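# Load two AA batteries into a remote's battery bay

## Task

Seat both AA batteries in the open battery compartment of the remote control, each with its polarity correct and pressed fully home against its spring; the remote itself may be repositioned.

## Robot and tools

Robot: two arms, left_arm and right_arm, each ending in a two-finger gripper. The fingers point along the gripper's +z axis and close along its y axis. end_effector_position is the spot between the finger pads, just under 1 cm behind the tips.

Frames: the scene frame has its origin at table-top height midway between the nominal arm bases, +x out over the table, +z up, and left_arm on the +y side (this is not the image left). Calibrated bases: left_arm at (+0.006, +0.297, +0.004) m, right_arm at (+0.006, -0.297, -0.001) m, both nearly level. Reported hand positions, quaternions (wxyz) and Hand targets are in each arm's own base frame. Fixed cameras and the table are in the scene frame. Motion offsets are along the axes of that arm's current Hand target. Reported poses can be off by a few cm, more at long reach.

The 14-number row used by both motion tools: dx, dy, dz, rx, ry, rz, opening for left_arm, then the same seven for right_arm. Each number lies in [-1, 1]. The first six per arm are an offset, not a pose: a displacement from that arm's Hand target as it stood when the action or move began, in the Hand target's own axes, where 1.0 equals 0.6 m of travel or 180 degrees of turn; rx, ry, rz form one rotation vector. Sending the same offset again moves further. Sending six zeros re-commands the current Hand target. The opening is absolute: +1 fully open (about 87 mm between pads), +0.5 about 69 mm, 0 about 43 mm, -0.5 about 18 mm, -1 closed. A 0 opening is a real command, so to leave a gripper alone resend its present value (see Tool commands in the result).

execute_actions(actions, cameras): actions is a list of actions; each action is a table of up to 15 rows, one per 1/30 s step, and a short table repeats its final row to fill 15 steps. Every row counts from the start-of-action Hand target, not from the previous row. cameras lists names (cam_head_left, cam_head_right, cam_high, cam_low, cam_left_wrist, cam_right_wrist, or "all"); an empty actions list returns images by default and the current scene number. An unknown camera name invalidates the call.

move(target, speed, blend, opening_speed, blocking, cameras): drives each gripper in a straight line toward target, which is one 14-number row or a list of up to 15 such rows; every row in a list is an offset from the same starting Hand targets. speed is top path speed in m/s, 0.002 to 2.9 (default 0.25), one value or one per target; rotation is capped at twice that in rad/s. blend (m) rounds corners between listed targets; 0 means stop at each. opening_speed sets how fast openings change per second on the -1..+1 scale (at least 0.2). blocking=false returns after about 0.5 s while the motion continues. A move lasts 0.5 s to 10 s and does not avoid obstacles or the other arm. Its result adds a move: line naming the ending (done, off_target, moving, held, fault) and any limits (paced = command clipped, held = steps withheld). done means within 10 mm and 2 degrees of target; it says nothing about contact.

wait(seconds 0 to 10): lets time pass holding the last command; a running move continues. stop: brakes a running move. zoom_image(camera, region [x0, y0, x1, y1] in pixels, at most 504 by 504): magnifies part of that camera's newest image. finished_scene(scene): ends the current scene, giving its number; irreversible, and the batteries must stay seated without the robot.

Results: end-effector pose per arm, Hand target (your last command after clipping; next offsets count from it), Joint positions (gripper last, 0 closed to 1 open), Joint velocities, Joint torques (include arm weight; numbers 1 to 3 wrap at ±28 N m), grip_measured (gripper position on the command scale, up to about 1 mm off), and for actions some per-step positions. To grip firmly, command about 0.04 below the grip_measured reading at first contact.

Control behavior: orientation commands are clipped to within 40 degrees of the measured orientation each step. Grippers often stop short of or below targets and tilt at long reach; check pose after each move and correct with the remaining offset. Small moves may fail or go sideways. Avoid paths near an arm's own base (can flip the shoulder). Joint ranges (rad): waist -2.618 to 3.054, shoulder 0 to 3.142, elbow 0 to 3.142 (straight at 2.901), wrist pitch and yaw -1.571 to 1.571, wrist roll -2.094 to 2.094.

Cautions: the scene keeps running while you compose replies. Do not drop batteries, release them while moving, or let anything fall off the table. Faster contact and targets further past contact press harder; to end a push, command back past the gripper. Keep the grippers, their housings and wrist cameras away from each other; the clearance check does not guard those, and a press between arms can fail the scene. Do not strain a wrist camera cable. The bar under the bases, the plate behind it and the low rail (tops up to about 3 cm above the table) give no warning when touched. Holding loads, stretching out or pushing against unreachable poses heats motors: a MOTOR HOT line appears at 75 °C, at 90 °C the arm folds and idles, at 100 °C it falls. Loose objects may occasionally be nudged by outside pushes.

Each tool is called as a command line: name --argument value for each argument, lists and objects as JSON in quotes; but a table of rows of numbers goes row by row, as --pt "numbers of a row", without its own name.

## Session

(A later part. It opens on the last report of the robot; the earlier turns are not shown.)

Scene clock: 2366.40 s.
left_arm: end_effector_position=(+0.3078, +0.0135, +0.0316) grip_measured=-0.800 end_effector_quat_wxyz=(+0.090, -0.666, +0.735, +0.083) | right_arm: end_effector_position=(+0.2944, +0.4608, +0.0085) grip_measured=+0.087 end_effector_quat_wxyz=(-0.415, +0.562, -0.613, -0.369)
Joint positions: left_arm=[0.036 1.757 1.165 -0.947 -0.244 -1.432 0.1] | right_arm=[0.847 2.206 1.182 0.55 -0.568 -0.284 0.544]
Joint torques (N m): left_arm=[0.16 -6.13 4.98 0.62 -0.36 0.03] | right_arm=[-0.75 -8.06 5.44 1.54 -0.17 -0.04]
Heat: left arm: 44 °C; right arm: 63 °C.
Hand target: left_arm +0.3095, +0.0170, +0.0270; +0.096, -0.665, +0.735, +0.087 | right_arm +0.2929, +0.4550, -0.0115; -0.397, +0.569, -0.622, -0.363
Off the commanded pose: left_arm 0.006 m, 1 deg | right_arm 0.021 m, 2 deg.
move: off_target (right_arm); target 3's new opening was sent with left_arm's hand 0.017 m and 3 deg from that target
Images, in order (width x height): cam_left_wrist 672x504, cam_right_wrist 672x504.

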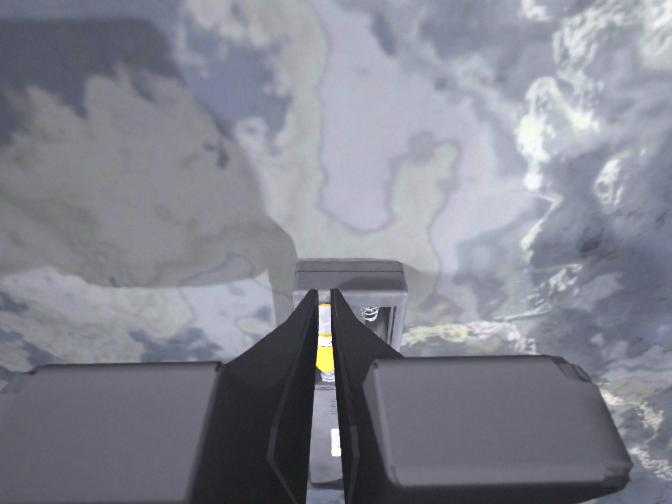

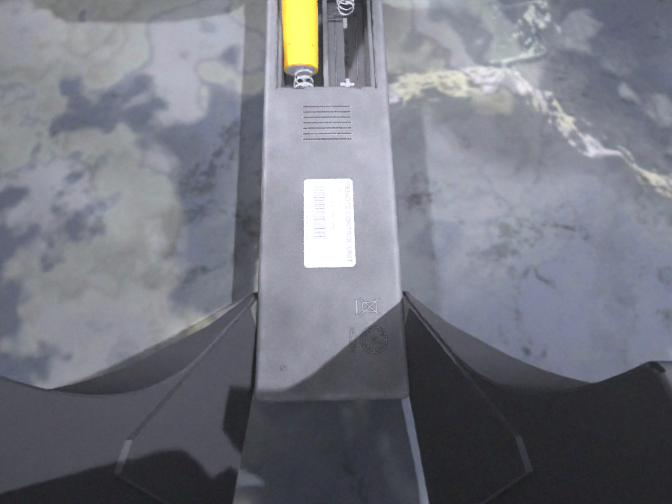

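move --target '[0.0644,0,-0.0173,0,0,0,-0.8,0,0,0,0,0,0,-0.1]' --speed 0.03 --cameras '["cam_right_wrist","cam_left_wrist"]'

zoom_image --camera "cam_left_wrist" --region '[260, 220, 420, 340]'

zoom_image --camera "cam_right_wrist" --region '[240, 0, 400, 100]'

Scene clock: 2374.77 s.
left_arm: end_effector_position=(+0.3136, -0.0022, +0.0325) grip_measured=-0.800 end_effector_quat_wxyz=(-0.130, +0.669, -0.724, -0.103) | right_arm: end_effector_position=(+0.2949, +0.4598, +0.0085) grip_measured=+0.087 end_effector_quat_wxyz=(-0.413, +0.562, -0.613, -0.371)
Joint positions: left_arm=[-0.063 1.757 1.165 -0.946 -0.331 -1.55 0.1] | right_arm=[0.843 2.206 1.182 0.548 -0.576 -0.285 0.544]
Joint torques (N m): left_arm=[-2.5 -6.34 4.93 0.2 0.48 -0.09] | right_arm=[-0.32 -8.09 5.44 1.55 -0.08 -0.04]
Heat: left arm: 43 °C; right arm: 62 °C.
Hand target: left_arm +0.3055, -0.0227, +0.0271; -0.096, +0.665, -0.735, -0.088 | right_arm +0.2929, +0.4550, -0.0115; -0.397, +0.569, -0.622, -0.363
Off the commanded pose: left_arm 0.023 m, 5 deg | right_arm 0.021 m, 2 deg.
move: off_target (left_arm, right_arm)
Images, in order (width x height): cam_left_wrist 672x504, cam_right_wrist 672x504.

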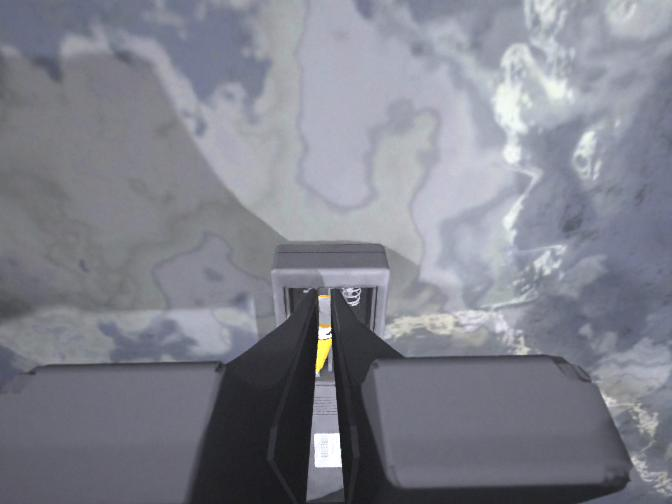

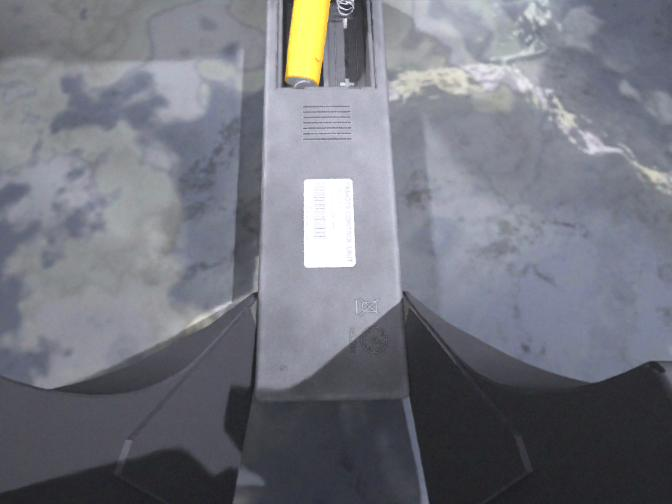

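Scaled by 3.150.

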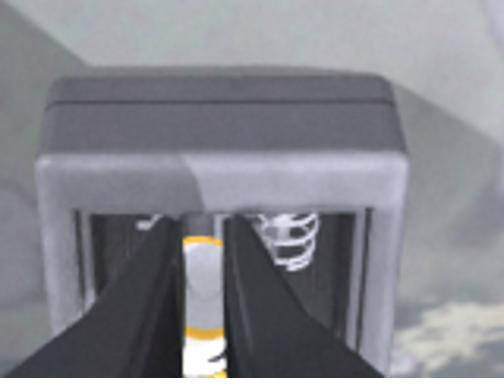

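Scaled by 3.150.

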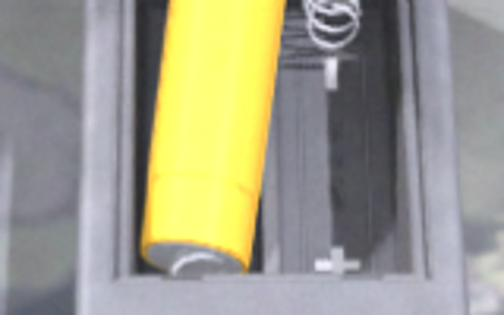

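move --target '[0.003,0.02,0,0,0,0,-0.8,0,0,0,0,0,0,-0.1]' --speed 0.02 --cameras '["cam_right_wrist","cam_left_wrist"]'

zoom_image --camera "cam_left_wrist" --region '[260, 220, 420, 340]'

zoom_image --camera "cam_right_wrist" --region '[240, 0, 400, 100]'

Scene clock: 2383.70 s.
left_arm: end_effector_position=(+0.3025, -0.0004, +0.0271) grip_measured=-0.800 end_effector_quat_wxyz=(-0.127, +0.671, -0.722, -0.113) | right_arm: end_effector_position=(+0.2943, +0.4591, +0.0084) grip_measured=+0.087 end_effector_quat_wxyz=(-0.412, +0.565, -0.611, -0.373)
Joint positions: left_arm=[-0.066 1.742 1.123 -0.941 -0.342 -1.561 0.1] | right_arm=[0.84 2.206 1.182 0.545 -0.586 -0.289 0.544]
Joint torques (N m): left_arm=[-2.67 -8.18 4.07 0.21 0.59 -0.07] | right_arm=[-0.03 -8.09 5.38 1.58 0.05 0]
Heat: left arm: 43 °C; right arm: 61 °C.
Hand target: left_arm +0.2934, -0.0232, +0.0266; -0.096, +0.665, -0.735, -0.088 | right_arm +0.2929, +0.4551, -0.0115; -0.397, +0.569, -0.622, -0.363
Off the commanded pose: left_arm 0.025 m, 5 deg | right_arm 0.020 m, 2 deg.
move: off_target (left_arm, right_arm)
Images, in order (width x height): cam_left_wrist 672x504, cam_right_wrist 672x504.

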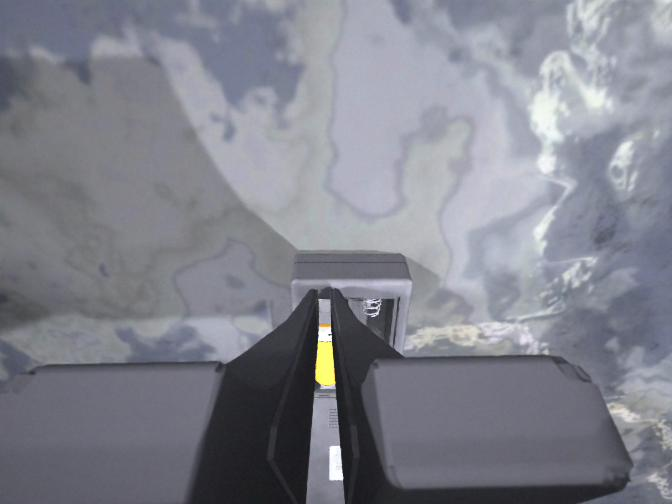

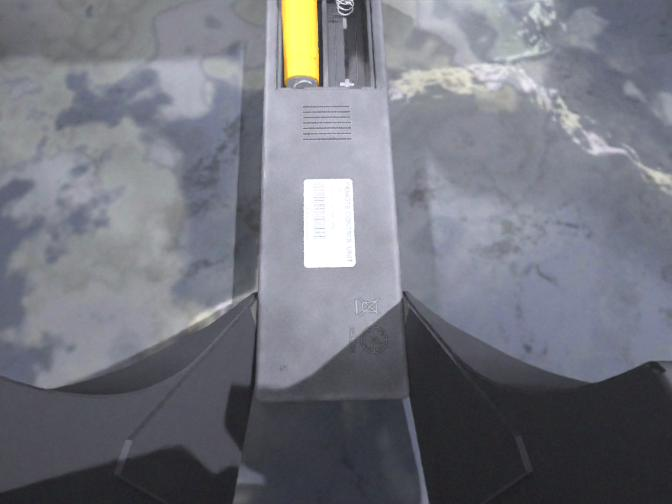

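Scaled by 3.150.

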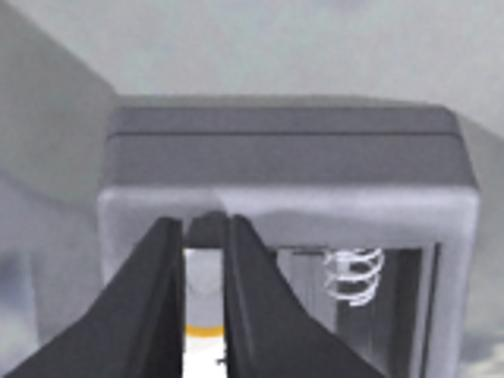

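Scaled by 3.150.

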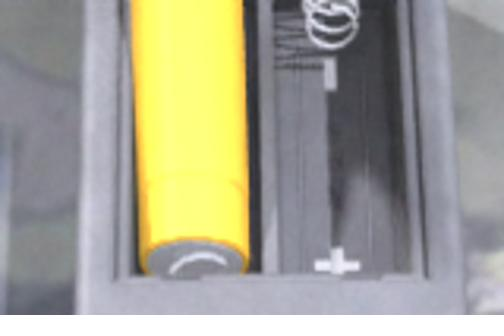

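move --target '[0.0052,0,0.0193,0,0,0,-0.8,0,0,0,0,0,0,-0.1]' --speed 0.02 --cameras '["cam_right_wrist","cam_left_wrist"]'

zoom_image --camera "cam_left_wrist" --region '[260, 220, 420, 340]'

zoom_image --camera "cam_right_wrist" --region '[240, 0, 400, 100]'

Scene clock: 2391.13 s.
left_arm: end_effector_position=(+0.3029, -0.0005, +0.0253) grip_measured=-0.800 end_effector_quat_wxyz=(-0.133, +0.671, -0.721, -0.109) | right_arm: end_effector_position=(+0.2943, +0.4591, +0.0084) grip_measured=+0.087 end_effector_quat_wxyz=(-0.412, +0.565, -0.611, -0.373)
Joint positions: left_arm=[-0.068 1.734 1.106 -0.918 -0.344 -1.562 0.1] | right_arm=[0.84 2.206 1.182 0.545 -0.586 -0.289 0.544]
Joint torques (N m): left_arm=[-2.55 -6.13 3.14 0.48 0.61 -0.07] | right_arm=[-0.05 -8.1 5.41 1.58 0.05 0]
Heat: left arm: 43 °C; right arm: 60 °C.
Hand target: left_arm +0.2933, -0.0233, +0.0146; -0.096, +0.665, -0.735, -0.088 | right_arm +0.2929, +0.4551, -0.0115; -0.397, +0.569, -0.622, -0.363
Off the commanded pose: left_arm 0.027 m, 5 deg | right_arm 0.020 m, 2 deg.
move: off_target (left_arm, right_arm)
Images, in order (width x height): cam_left_wrist 672x504, cam_right_wrist 672x504.

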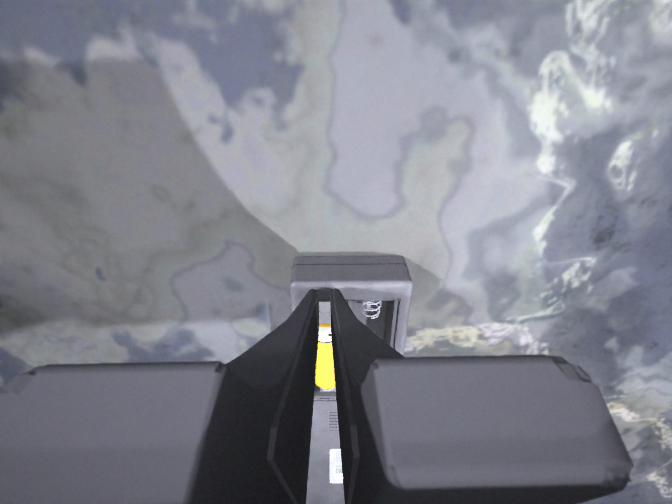

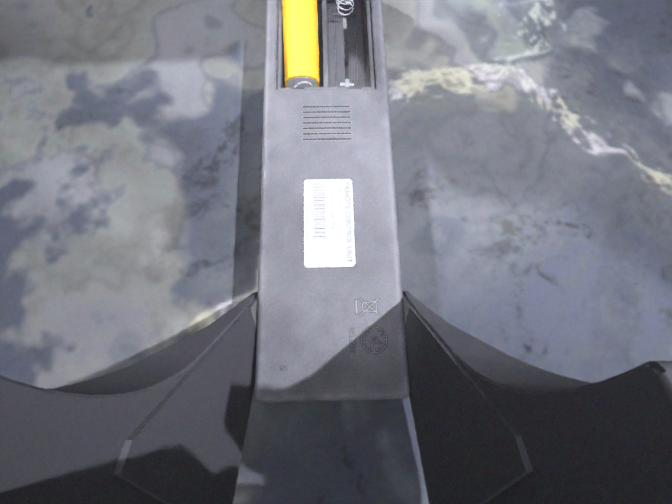

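Scaled by 3.150.

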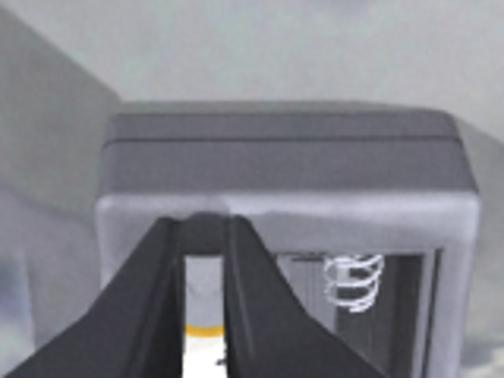

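Scaled by 3.150.

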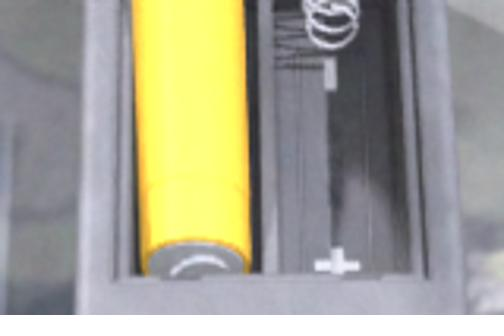

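move --pt "-0.0458 -0.012 -0.0063 0 0 0 -0.8 0 0 0 0 0 0 -0.1" --pt "-0.075 -0.012 -0.075 0 0 0 -0.8 0 0 0 0 0 0 -0.1" --speed 0.03 --cameras '["cam_right_wrist","cam_left_wrist"]'

zoom_image --camera "cam_left_wrist" --region '[260, 180, 420, 340]'

zoom_image --camera "cam_right_wrist" --region '[240, 0, 400, 100]'

Scene clock: 2401.37 s.
left_arm: end_effector_position=(+0.2991, +0.0082, +0.0572) grip_measured=-0.800 end_effector_quat_wxyz=(+0.088, -0.663, +0.736, +0.102) | right_arm: end_effector_position=(+0.2943, +0.4591, +0.0084) grip_measured=+0.087 end_effector_quat_wxyz=(-0.412, +0.565, -0.611, -0.373)
Joint positions: left_arm=[0.004 1.724 1.231 -1.082 -0.27 -1.463 0.1] | right_arm=[0.84 2.206 1.182 0.545 -0.586 -0.289 0.544]
Joint torques (N m): left_arm=[0.34 -8.62 7.62 0.16 -0.11 0.02] | right_arm=[-0.05 -8.13 5.41 1.58 0.05 0.01]
Heat: left arm: 43 °C; right arm: 60 °C.
Hand target: left_arm +0.3038, +0.0078, +0.0697; +0.096, -0.665, +0.735, +0.088 | right_arm +0.2929, +0.4551, -0.0115; -0.397, +0.569, -0.622, -0.363
Off the commanded pose: left_arm 0.013 m, 2 deg | right_arm 0.020 m, 2 deg.
move: off_target (left_arm, right_arm)
Images, in order (width x height): cam_left_wrist 672x504, cam_right_wrist 672x504.

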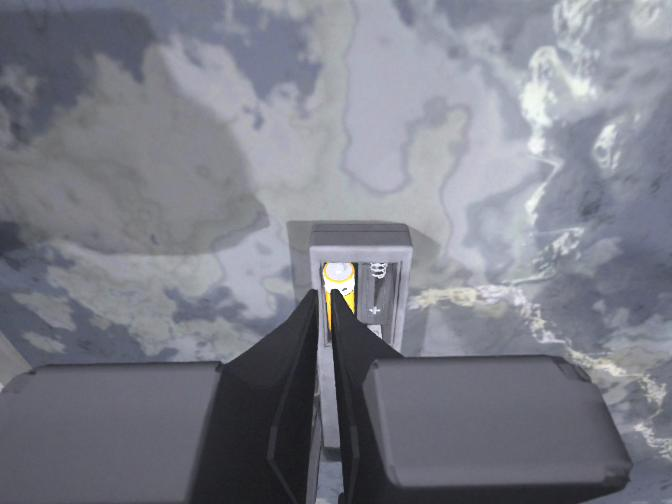

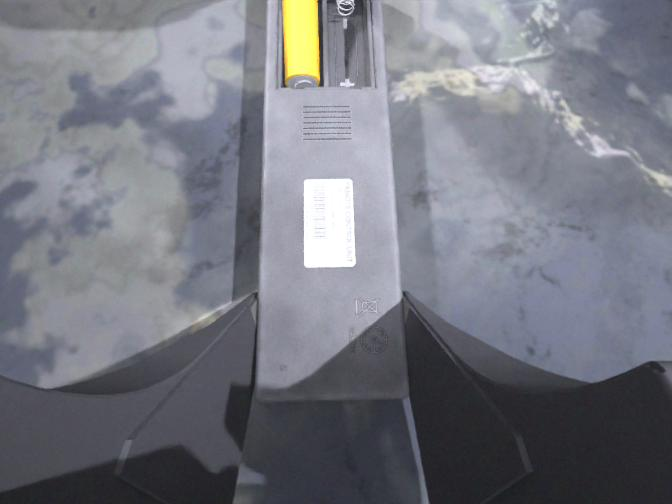

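Scaled by 3.150.

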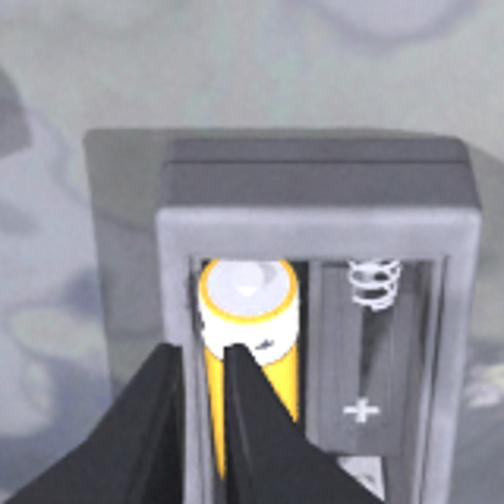

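Scaled by 3.150.

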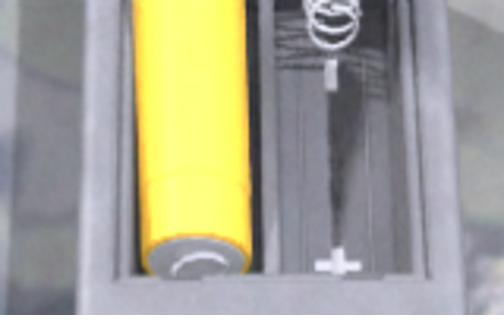

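move --pt "0.048 -0.0097 0.0303 0 0 0 -0.8 0 0 0 0 0 0 -0.1" --pt "0.0662 -0.0097 0.0978 0 0 0 -0.8 0 0 0 0 0 0 -0.1" --speed 0.04 --cameras '["cam_right_wrist","cam_left_wrist"]'

zoom_image --camera "cam_left_wrist" --region '[260, 180, 420, 340]'

zoom_image --camera "cam_right_wrist" --region '[240, 0, 400, 100]'

Scene clock: 2414.47 s.
left_arm: end_effector_position=(+0.3030, -0.0132, +0.0255) grip_measured=-0.799 end_effector_quat_wxyz=(+0.096, -0.664, +0.736, +0.091) | right_arm: end_effector_position=(+0.2943, +0.4591, +0.0084) grip_measured=+0.087 end_effector_quat_wxyz=(-0.412, +0.565, -0.611, -0.373)
Joint positions: left_arm=[-0.063 1.76 1.142 -0.949 -0.266 -1.53 0.1] | right_arm=[0.84 2.206 1.182 0.545 -0.586 -0.289 0.544]
Joint torques (N m): left_arm=[-0.61 -3.49 2.1 1.28 -0.17 -0.12] | right_arm=[-0.05 -8.09 5.38 1.58 0.05 0]
Heat: left arm: 43 °C; right arm: 59 °C.
Hand target: left_arm +0.3072, -0.0161, +0.0028; +0.096, -0.665, +0.735, +0.087 | right_arm +0.2929, +0.4551, -0.0115; -0.397, +0.569, -0.622, -0.363
Off the commanded pose: left_arm 0.023 m, 0 deg | right_arm 0.020 m, 2 deg.
move: off_target (left_arm, right_arm)
Images, in order (width x height): cam_left_wrist 672x504, cam_right_wrist 672x504.

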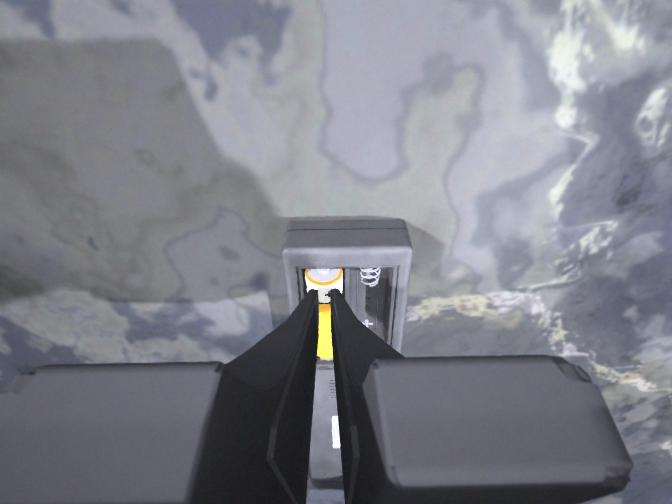

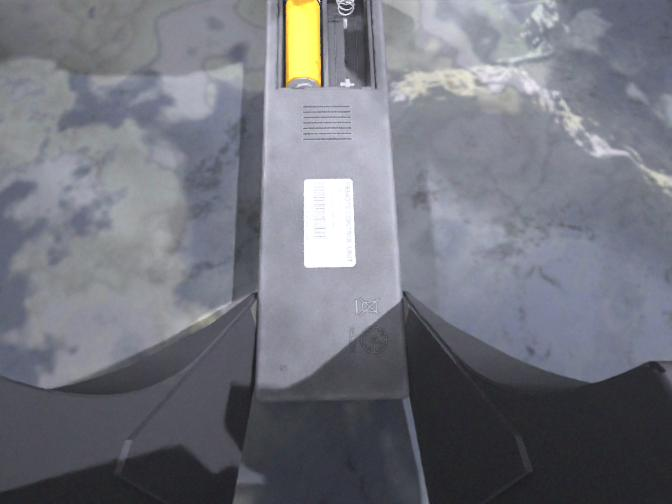

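Scaled by 3.150.

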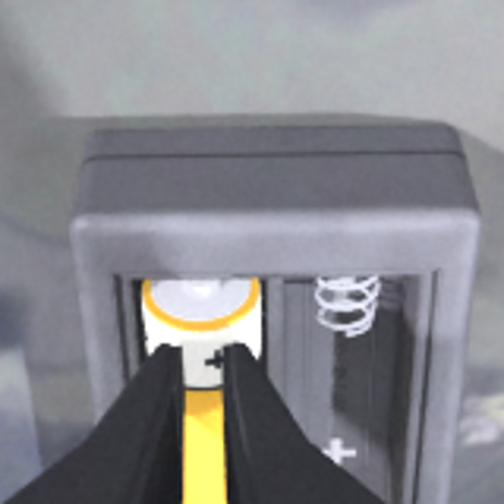

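Scaled by 3.150.

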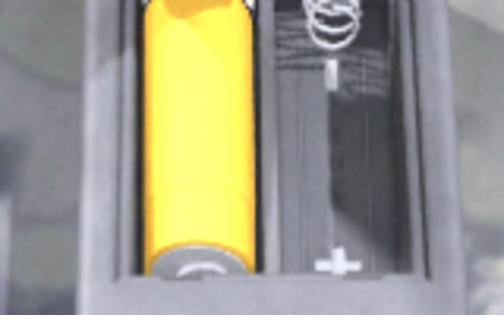

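move --target '[0.0055,0,0.0225,0,0,0,-0.8,0,0,0,0,0,0,-0.1]' --speed 0.04 --cameras '["cam_right_wrist","cam_left_wrist"]'

zoom_image --camera "cam_left_wrist" --region '[260, 180, 420, 340]'

zoom_image --camera "cam_right_wrist" --region '[240, 0, 400, 100]'

Scene clock: 2422.07 s.
left_arm: end_effector_position=(+0.3027, -0.0131, +0.0249) grip_measured=-0.799 end_effector_quat_wxyz=(+0.101, -0.663, +0.737, +0.086) | right_arm: end_effector_position=(+0.2943, +0.4591, +0.0084) grip_measured=+0.087 end_effector_quat_wxyz=(-0.412, +0.565, -0.611, -0.373)
Joint positions: left_arm=[-0.063 1.746 1.122 -0.928 -0.266 -1.526 0.1] | right_arm=[0.84 2.206 1.182 0.545 -0.586 -0.289 0.544]
Joint torques (N m): left_arm=[-0.5 -0.95 0.9 1.61 -0.18 -0.18] | right_arm=[-0.02 -8.13 5.45 1.57 0.05 0.01]
Heat: left arm: 42 °C; right arm: 59 °C.
Hand target: left_arm +0.3070, -0.0158, -0.0112; +0.096, -0.665, +0.735, +0.088 | right_arm +0.2929, +0.4551, -0.0115; -0.397, +0.569, -0.622, -0.363
Off the commanded pose: left_arm 0.036 m, 1 deg | right_arm 0.020 m, 2 deg.
move: off_target (left_arm, right_arm)
Images, in order (width x height): cam_left_wrist 672x504, cam_right_wrist 672x504.

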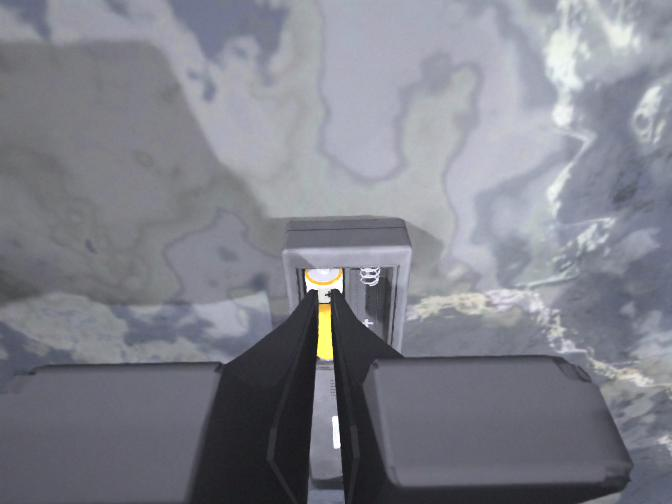

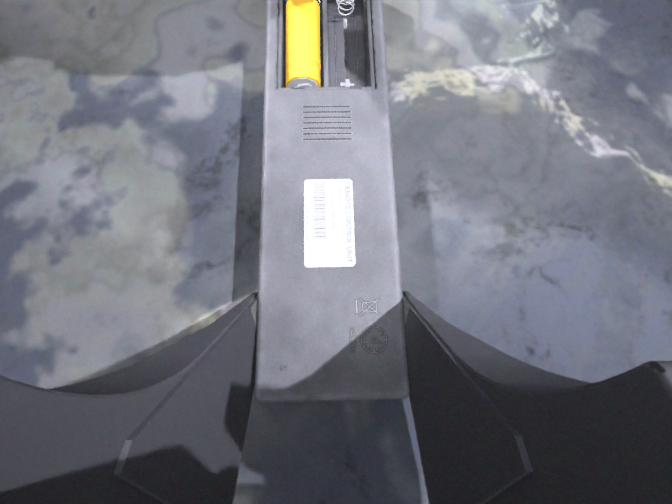

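Scaled by 3.150.

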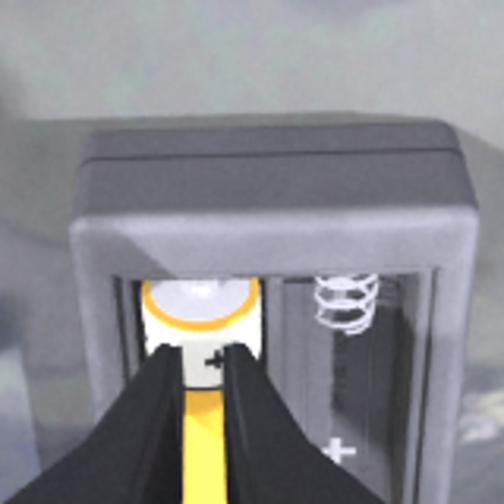

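Scaled by 3.150.

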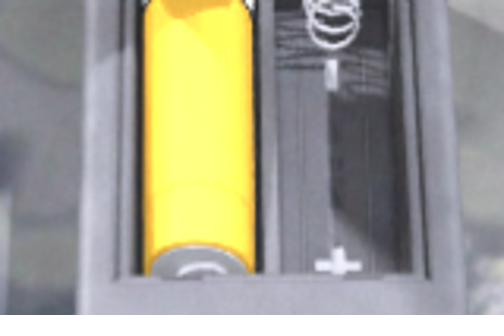

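move --pt "-0.015 0 -0.055 0 0 0 -0.8 0 0 0 0 0 0 -0.1" --pt "-0.075 0 -0.18 0 0 0 -0.8 0 0 0 0 0 0 -0.1" --speed 0.06 --cameras '["cam_right_wrist","cam_left_wrist"]'

zoom_image --camera "cam_left_wrist" --region '[260, 130, 420, 290]'

zoom_image --camera "cam_right_wrist" --region '[240, 0, 400, 100]'

Scene clock: 2432.03 s.
left_arm: end_effector_position=(+0.3058, -0.0004, +0.0922) grip_measured=-0.800 end_effector_quat_wxyz=(+0.087, -0.664, +0.736, +0.100) | right_arm: end_effector_position=(+0.2943, +0.4591, +0.0084) grip_measured=+0.087 end_effector_quat_wxyz=(-0.412, +0.565, -0.611, -0.373)
Joint positions: left_arm=[-0.021 1.726 1.375 -1.23 -0.266 -1.49 0.1] | right_arm=[0.84 2.206 1.182 0.545 -0.586 -0.289 0.544]
Joint torques (N m): left_arm=[0.32 -8.68 7.72 0.13 -0.16 0.02] | right_arm=[-0.05 -8.08 5.39 1.58 0.05 0]
Heat: left arm: 41 °C; right arm: 59 °C.
Hand target: left_arm +0.3087, -0.0001, +0.1047; +0.096, -0.665, +0.735, +0.088 | right_arm +0.2929, +0.4551, -0.0115; -0.397, +0.569, -0.622, -0.363
Off the commanded pose: left_arm 0.013 m, 2 deg | right_arm 0.020 m, 2 deg.
move: off_target (left_arm, right_arm)
Images, in order (width x height): cam_left_wrist 672x504, cam_right_wrist 672x504.

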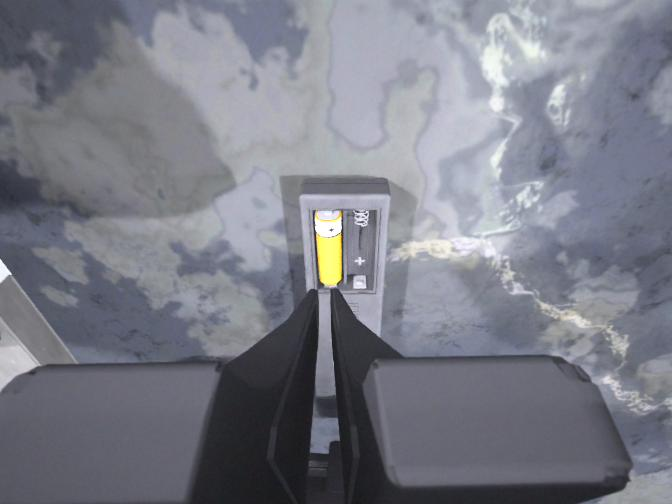

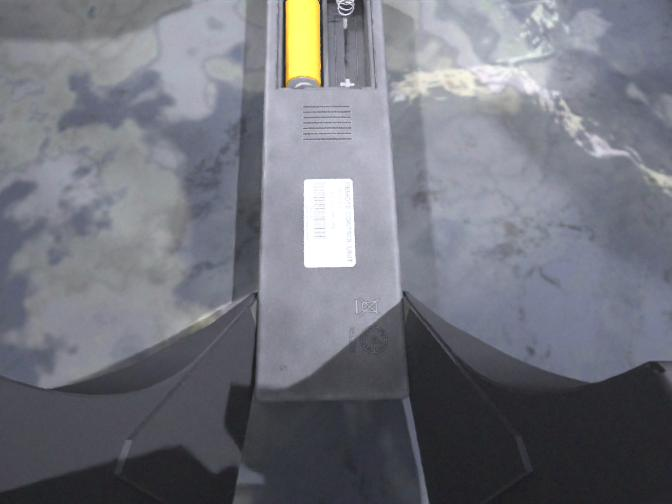

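Scaled by 3.150.

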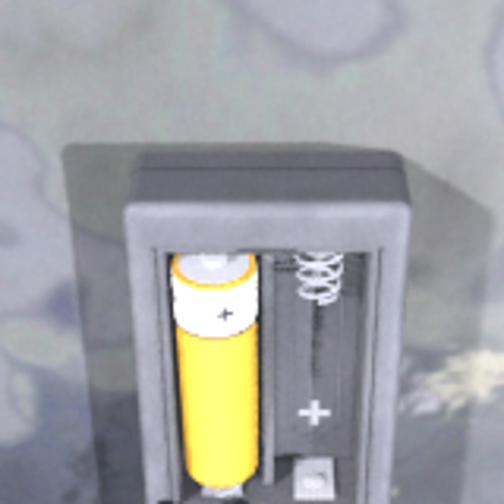

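Scaled by 3.150.

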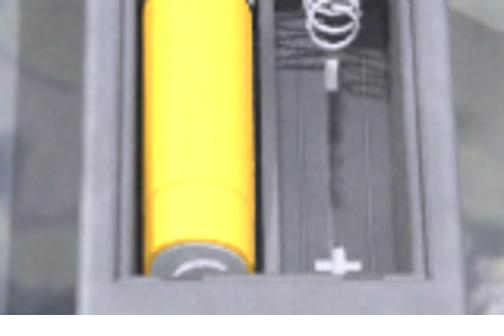

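move --target '[-0.20,-0.10,-0.02,0,0,0,-0.3,0,0,0,0,0,0,-0.1]' --speed 0.12

move --target '[0,0,0,0,0,0,-0.3,-0.0681,0,0.1068,0.1713,0,0.0795,-0.1]' --speed 0.06 --cameras '["cam_high","cam_right_wrist","cam_left_wrist"]'

Scene clock: 2452.33 s.
left_arm: end_effector_position=(+0.3778, +0.1076, +0.1466) grip_measured=-0.300 end_effector_quat_wxyz=(+0.102, -0.667, +0.732, +0.091) | right_arm: end_effector_position=(+0.2943, +0.4591, +0.0084) grip_measured=+0.087 end_effector_quat_wxyz=(-0.412, +0.565, -0.611, -0.373)
Joint positions: left_arm=[0.26 2.023 1.98 -1.429 -0.256 -1.205 0.35] | right_arm=[0.84 2.206 1.182 0.545 -0.586 -0.289 0.544]
Joint torques (N m): left_arm=[-0.08 -8.09 7.97 0.39 -0.09 0.04] | right_arm=[-0.03 -8.13 5.39 1.57 0.05 0]
Heat: left arm: 44 °C; right arm: 58 °C.
Hand target: left_arm +0.3799, +0.1062, +0.1472; +0.096, -0.665, +0.735, +0.088 | right_arm +0.2929, +0.4551, -0.0115; -0.397, +0.569, -0.622, -0.363
Off the commanded pose: left_arm 0.002 m, 1 deg | right_arm 0.020 m, 2 deg.
move: off_target (right_arm)

Scene clock: 2457.73 s.
left_arm: end_effector_position=(+0.3776, +0.1076, +0.1466) grip_measured=-0.300 end_effector_quat_wxyz=(+0.101, -0.667, +0.732, +0.092) | right_arm: end_effector_position=(+0.3001, +0.5286, +0.0086) grip_measured=+0.087 end_effector_quat_wxyz=(+0.494, -0.364, +0.752, +0.240)
Joint positions: left_arm=[0.26 2.023 1.98 -1.43 -0.256 -1.205 0.35] | right_arm=[1.101 2.33 1.409 0.505 0.182 0.081 0.544]
Joint torques (N m): left_arm=[-0.08 -8.08 7.95 0.38 -0.08 0.04] | right_arm=[0.4 -10.09 7.65 1.55 0.27 0.32]
Heat: left arm: 44 °C; right arm: 59 °C.
Hand target: left_arm +0.3798, +0.1062, +0.1472; +0.096, -0.665, +0.735, +0.088 | right_arm +0.2996, +0.5301, -0.0014; +0.486, -0.362, +0.761, +0.231
Off the commanded pose: left_arm 0.003 m, 1 deg | right_arm 0.010 m, 2 deg.
move: done
Images, in order (width x height): cam_high 672x504, cam_left_wrist 672x504, cam_right_wrist 672x504.

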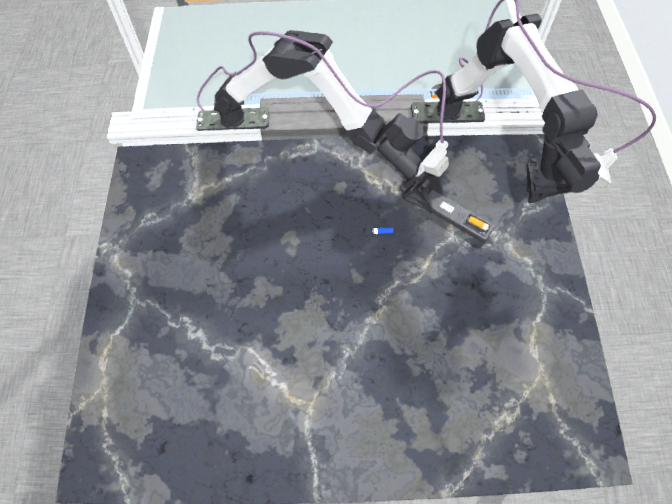

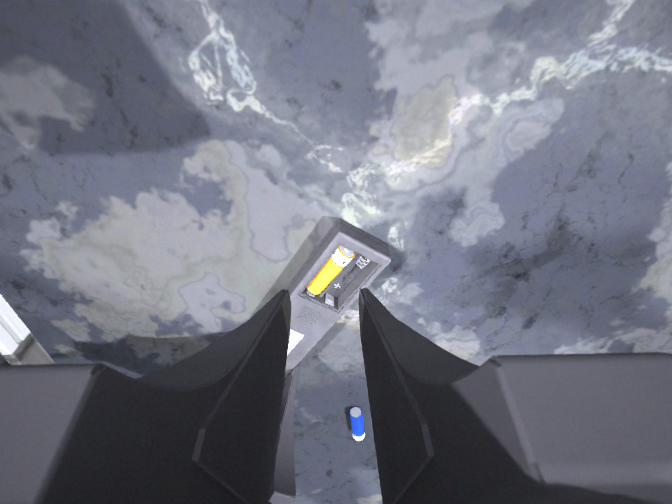

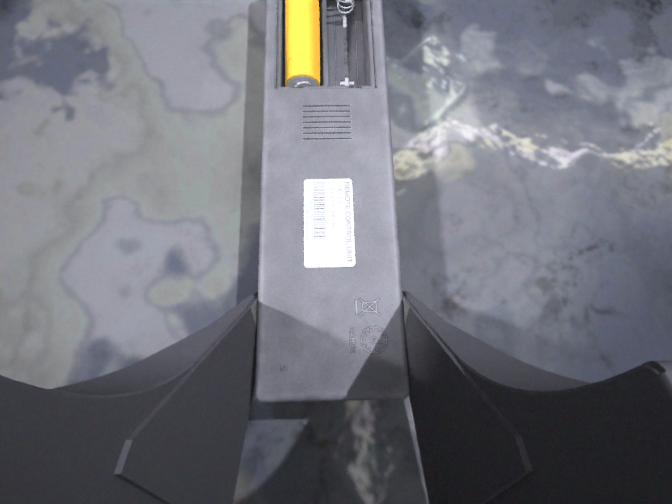

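move --pt "0.219 -0.1087 -0.15 0 -0.04 0 -0.3 0 0 0 0 0 0 -0.1" --pt "0.586 -0.0545 -0.1278 0 -0.083 0 -0.3 0 0 0 0 0 0 -0.1" --blend '[0.03,0]' --speed 0.15 --cameras '["cam_high","cam_left_wrist"]'

Scene clock: 2470.53 s.
left_arm: end_effector_position=(+0.3725, -0.2567, +0.1291) grip_measured=-0.300 end_effector_quat_wxyz=(+0.207, -0.634, +0.744, +0.035) | right_arm: end_effector_position=(+0.3001, +0.5286, +0.0086) grip_measured=+0.087 end_effector_quat_wxyz=(+0.494, -0.364, +0.752, +0.240)
Joint positions: left_arm=[-0.691 2.235 2.221 -1.552 -0.424 -2.1 0.35] | right_arm=[1.101 2.33 1.409 0.505 0.182 0.081 0.544]
Joint torques (N m): left_arm=[0.21 -9.66 7.51 0.14 -0.43 -0.12] | right_arm=[0.38 -10.09 7.77 1.57 0.29 0.32]
Heat: left arm: 45 °C; right arm: 62 °C.
Hand target: left_arm +0.3766, -0.2546, +0.1308; +0.191, -0.648, +0.717, +0.173 | right_arm +0.2996, +0.5301, -0.0014; +0.486, -0.362, +0.761, +0.231
Off the commanded pose: left_arm 0.005 m, 16 deg | right_arm 0.010 m, 2 deg.
joint sent to its limit (left arm) — joint 4 (wrist pitch), lower limit; joint 6 (wrist roll), lower limit. The joint targets are off in orientation, not in position.
move: off_target (left_arm)
Images, in order (width x height): cam_high 672x504, cam_left_wrist 672x504.

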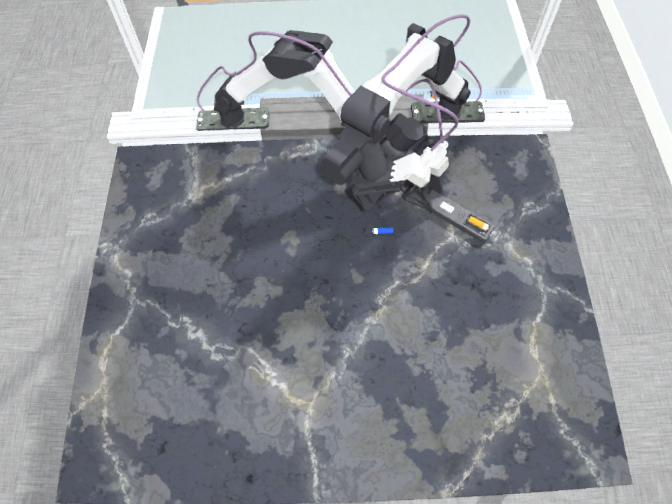

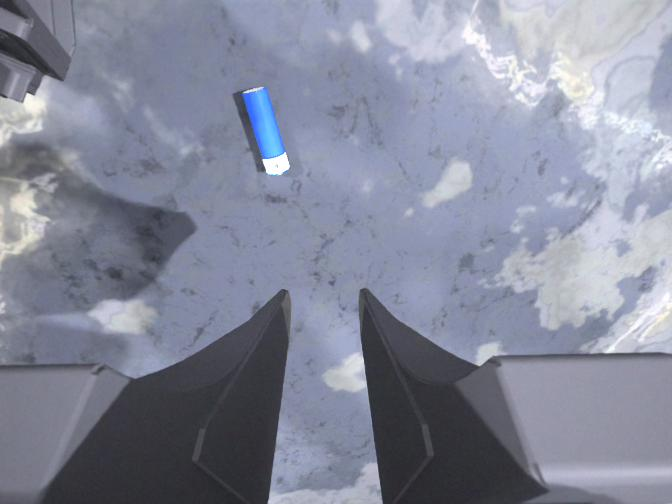

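move --target '[0.0217,0.0155,0.1238,0,0.0556,0,-0.2,0,0,0,0,0,0,-0.1]' --speed 0.1 --cameras '["cam_left_wrist"]'

Scene clock: 2496.57 s.
left_arm: end_effector_position=(+0.3698, -0.2280, +0.0684) grip_measured=-0.200 end_effector_quat_wxyz=(+0.134, -0.661, +0.730, +0.111) | right_arm: end_effector_position=(+0.3001, +0.5286, +0.0086) grip_measured=+0.087 end_effector_quat_wxyz=(+0.494, -0.364, +0.752, +0.240)
Joint positions: left_arm=[-0.598 2.33 2.151 -1.552 -0.314 -2.096 0.4] | right_arm=[1.101 2.33 1.409 0.505 0.182 0.081 0.544]
Joint torques (N m): left_arm=[0.23 -9.96 4.88 0.1 -0.13 0.03] | right_arm=[0.31 -10.1 7.75 1.56 0.28 0.32]
Heat: left arm: 46 °C; right arm: 64 °C.
Hand target: left_arm +0.3698, -0.2282, +0.0599; +0.127, -0.661, +0.730, +0.116 | right_arm +0.2996, +0.5301, -0.0014; +0.486, -0.362, +0.761, +0.231
Off the commanded pose: left_arm 0.009 m, 1 deg | right_arm 0.010 m, 2 deg.
move: done
Images, in order (width x height): cam_left_wrist 672x504.

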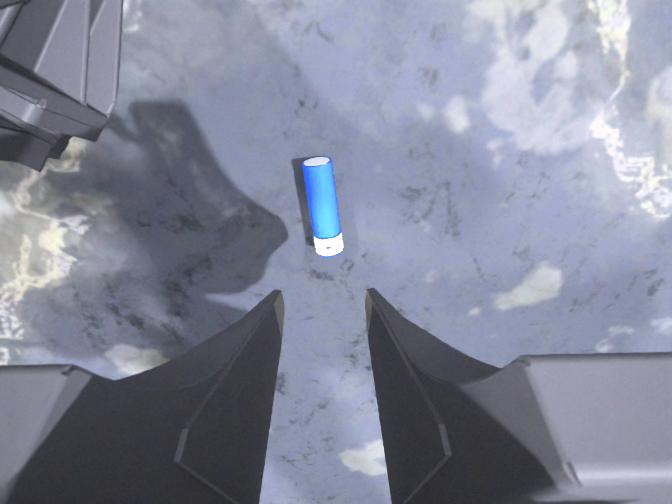

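move --pt "0.0162 0.004 0.0863 0 0 0 -0.2 0 0 0 0 0 0 -0.1" --pt "0.0162 0.004 0.0863 0 0 0 -0.78 0 0 0 0 0 0 -0.1" --speed 0.06 --opening_speed 0.5 --cameras '["cam_left_wrist"]'

Scene clock: 2506.97 s.
left_arm: end_effector_position=(+0.3666, -0.2198, +0.0113) grip_measured=-0.587 end_effector_quat_wxyz=(+0.131, -0.659, +0.731, +0.120) | right_arm: end_effector_position=(+0.3001, +0.5286, +0.0086) grip_measured=+0.087 end_effector_quat_wxyz=(+0.494, -0.364, +0.752, +0.240)
Joint positions: left_arm=[-0.586 2.33 1.923 -1.337 -0.313 -2.081 0.206] | right_arm=[1.101 2.33 1.409 0.505 0.182 0.081 0.544]
Joint torques (N m): left_arm=[0.43 -11.02 4.67 0.14 -0.16 0.02] | right_arm=[0.35 -10.06 7.8 1.56 0.29 0.31]
Heat: left arm: 46 °C; right arm: 65 °C.
Hand target: left_arm +0.3682, -0.2196, +0.0079; +0.127, -0.661, +0.730, +0.116 | right_arm +0.2996, +0.5301, -0.0014; +0.486, -0.362, +0.761, +0.231
Off the commanded pose: left_arm 0.004 m, 1 deg | right_arm 0.010 m, 2 deg.
move: done
Images, in order (width x height): cam_left_wrist 672x504.

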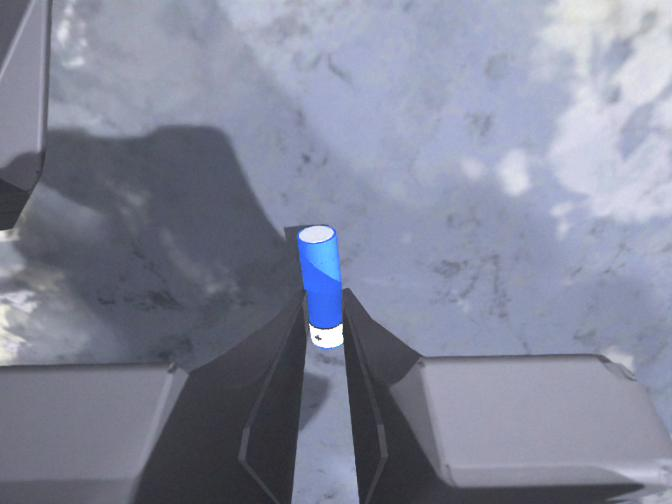

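move --pt "-0.0565 0 -0.157 0 0 0 -0.78 0 0 0 0 0 0 -0.1" --pt "-0.365 -0.058 -0.1557 0 0 0 -0.78 0 0 0 0 0 0 -0.1" --pt "-0.617 0.053 -0.047 0 0 0 -0.78 0 0 0 0 0 0 -0.1" --speed 0.15 --blend '[0.02,0.04,0]'

move --target '[0,0,0,0,0,0,-0.78,0.0,-0.0,0.0,-0.1663,0,-0.0772,-0.1]' --speed 0.06 --cameras '["cam_high","cam_right_wrist","cam_left_wrist"]'

Scene clock: 2519.90 s.
left_arm: end_effector_position=(+0.3683, +0.1210, +0.1499) grip_measured=-0.587 end_effector_quat_wxyz=(+0.108, -0.662, +0.731, +0.126) | right_arm: end_effector_position=(+0.3001, +0.5286, +0.0086) grip_measured=+0.087 end_effector_quat_wxyz=(+0.494, -0.364, +0.752, +0.240)
Joint positions: left_arm=[0.268 2.023 1.991 -1.457 -0.324 -1.191 0.206] | right_arm=[1.101 2.33 1.409 0.505 0.183 0.081 0.544]
Joint torques (N m): left_arm=[-0.39 -12.22 5.05 0.74 -0.25 0.02] | right_arm=[0.35 -10.13 7.8 1.56 0.28 0.31]
Heat: left arm: 48 °C; right arm: 65 °C.
Hand target: left_arm +0.3704, +0.1205, +0.1602; +0.127, -0.661, +0.730, +0.116 | right_arm +0.2996, +0.5301, -0.0014; +0.486, -0.362, +0.761, +0.231
Off the commanded pose: left_arm 0.010 m, 3 deg | right_arm 0.010 m, 2 deg.
move: off_target (left_arm)

Scene clock: 2525.23 s.
left_arm: end_effector_position=(+0.3684, +0.1211, +0.1498) grip_measured=-0.587 end_effector_quat_wxyz=(+0.108, -0.662, +0.731, +0.126) | right_arm: end_effector_position=(+0.2995, +0.5311, +0.0091) grip_measured=+0.087 end_effector_quat_wxyz=(+0.415, -0.554, +0.626, +0.360)
Joint positions: left_arm=[0.268 2.023 1.99 -1.457 -0.324 -1.191 0.206] | right_arm=[0.945 2.365 1.494 0.415 -0.451 -0.22 0.544]
Joint torques (N m): left_arm=[-0.35 -12.21 5.04 0.74 -0.25 0.03] | right_arm=[-0.76 -10.45 7.79 1.42 -0.32 -0.07]
Heat: left arm: 50 °C; right arm: 65 °C.
Hand target: left_arm +0.3704, +0.1205, +0.1602; +0.127, -0.661, +0.730, +0.116 | right_arm +0.2997, +0.5300, -0.0014; +0.400, -0.564, +0.627, +0.360
Off the commanded pose: left_arm 0.011 m, 3 deg | right_arm 0.011 m, 2 deg.
move: off_target (left_arm, right_arm)
Images, in order (width x height): cam_high 672x504, cam_left_wrist 672x504, cam_right_wrist 672x504.

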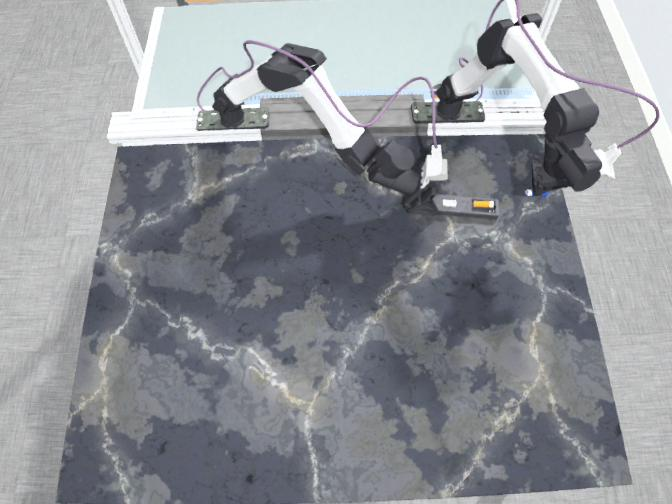

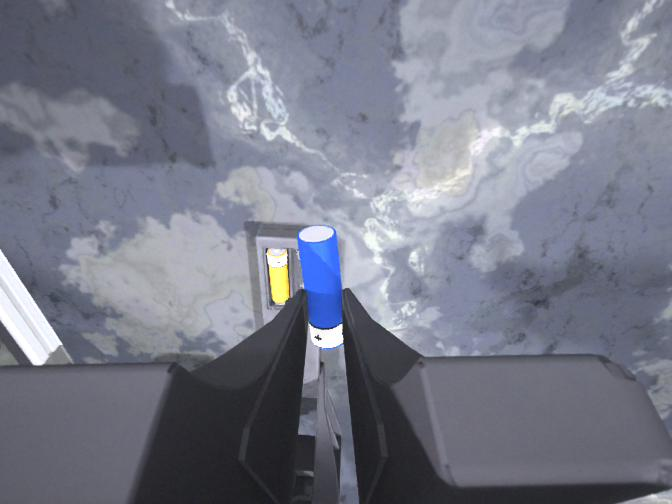

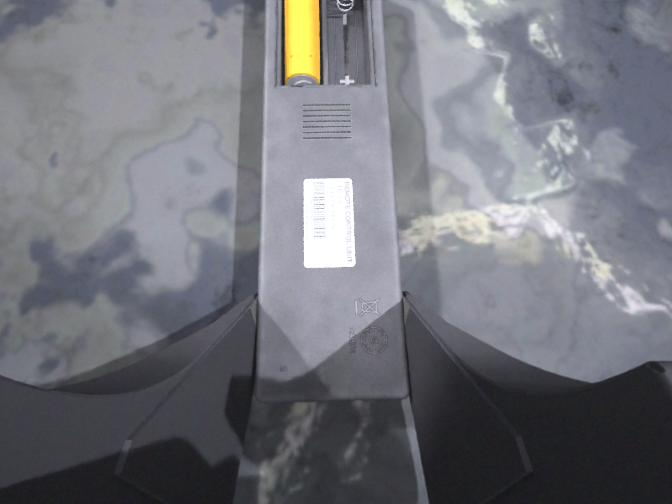

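zoom_image --camera "cam_left_wrist" --region '[240, 210, 360, 330]'

Scaled by 4.200.

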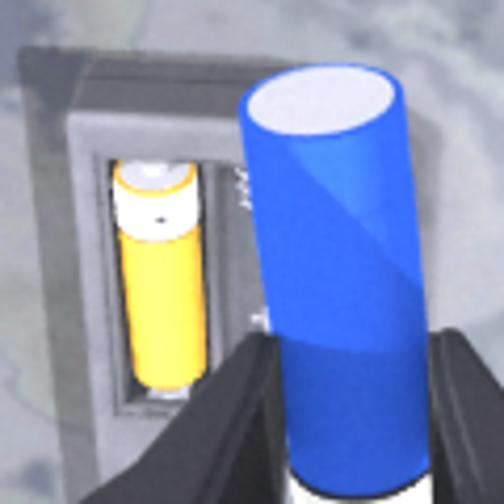

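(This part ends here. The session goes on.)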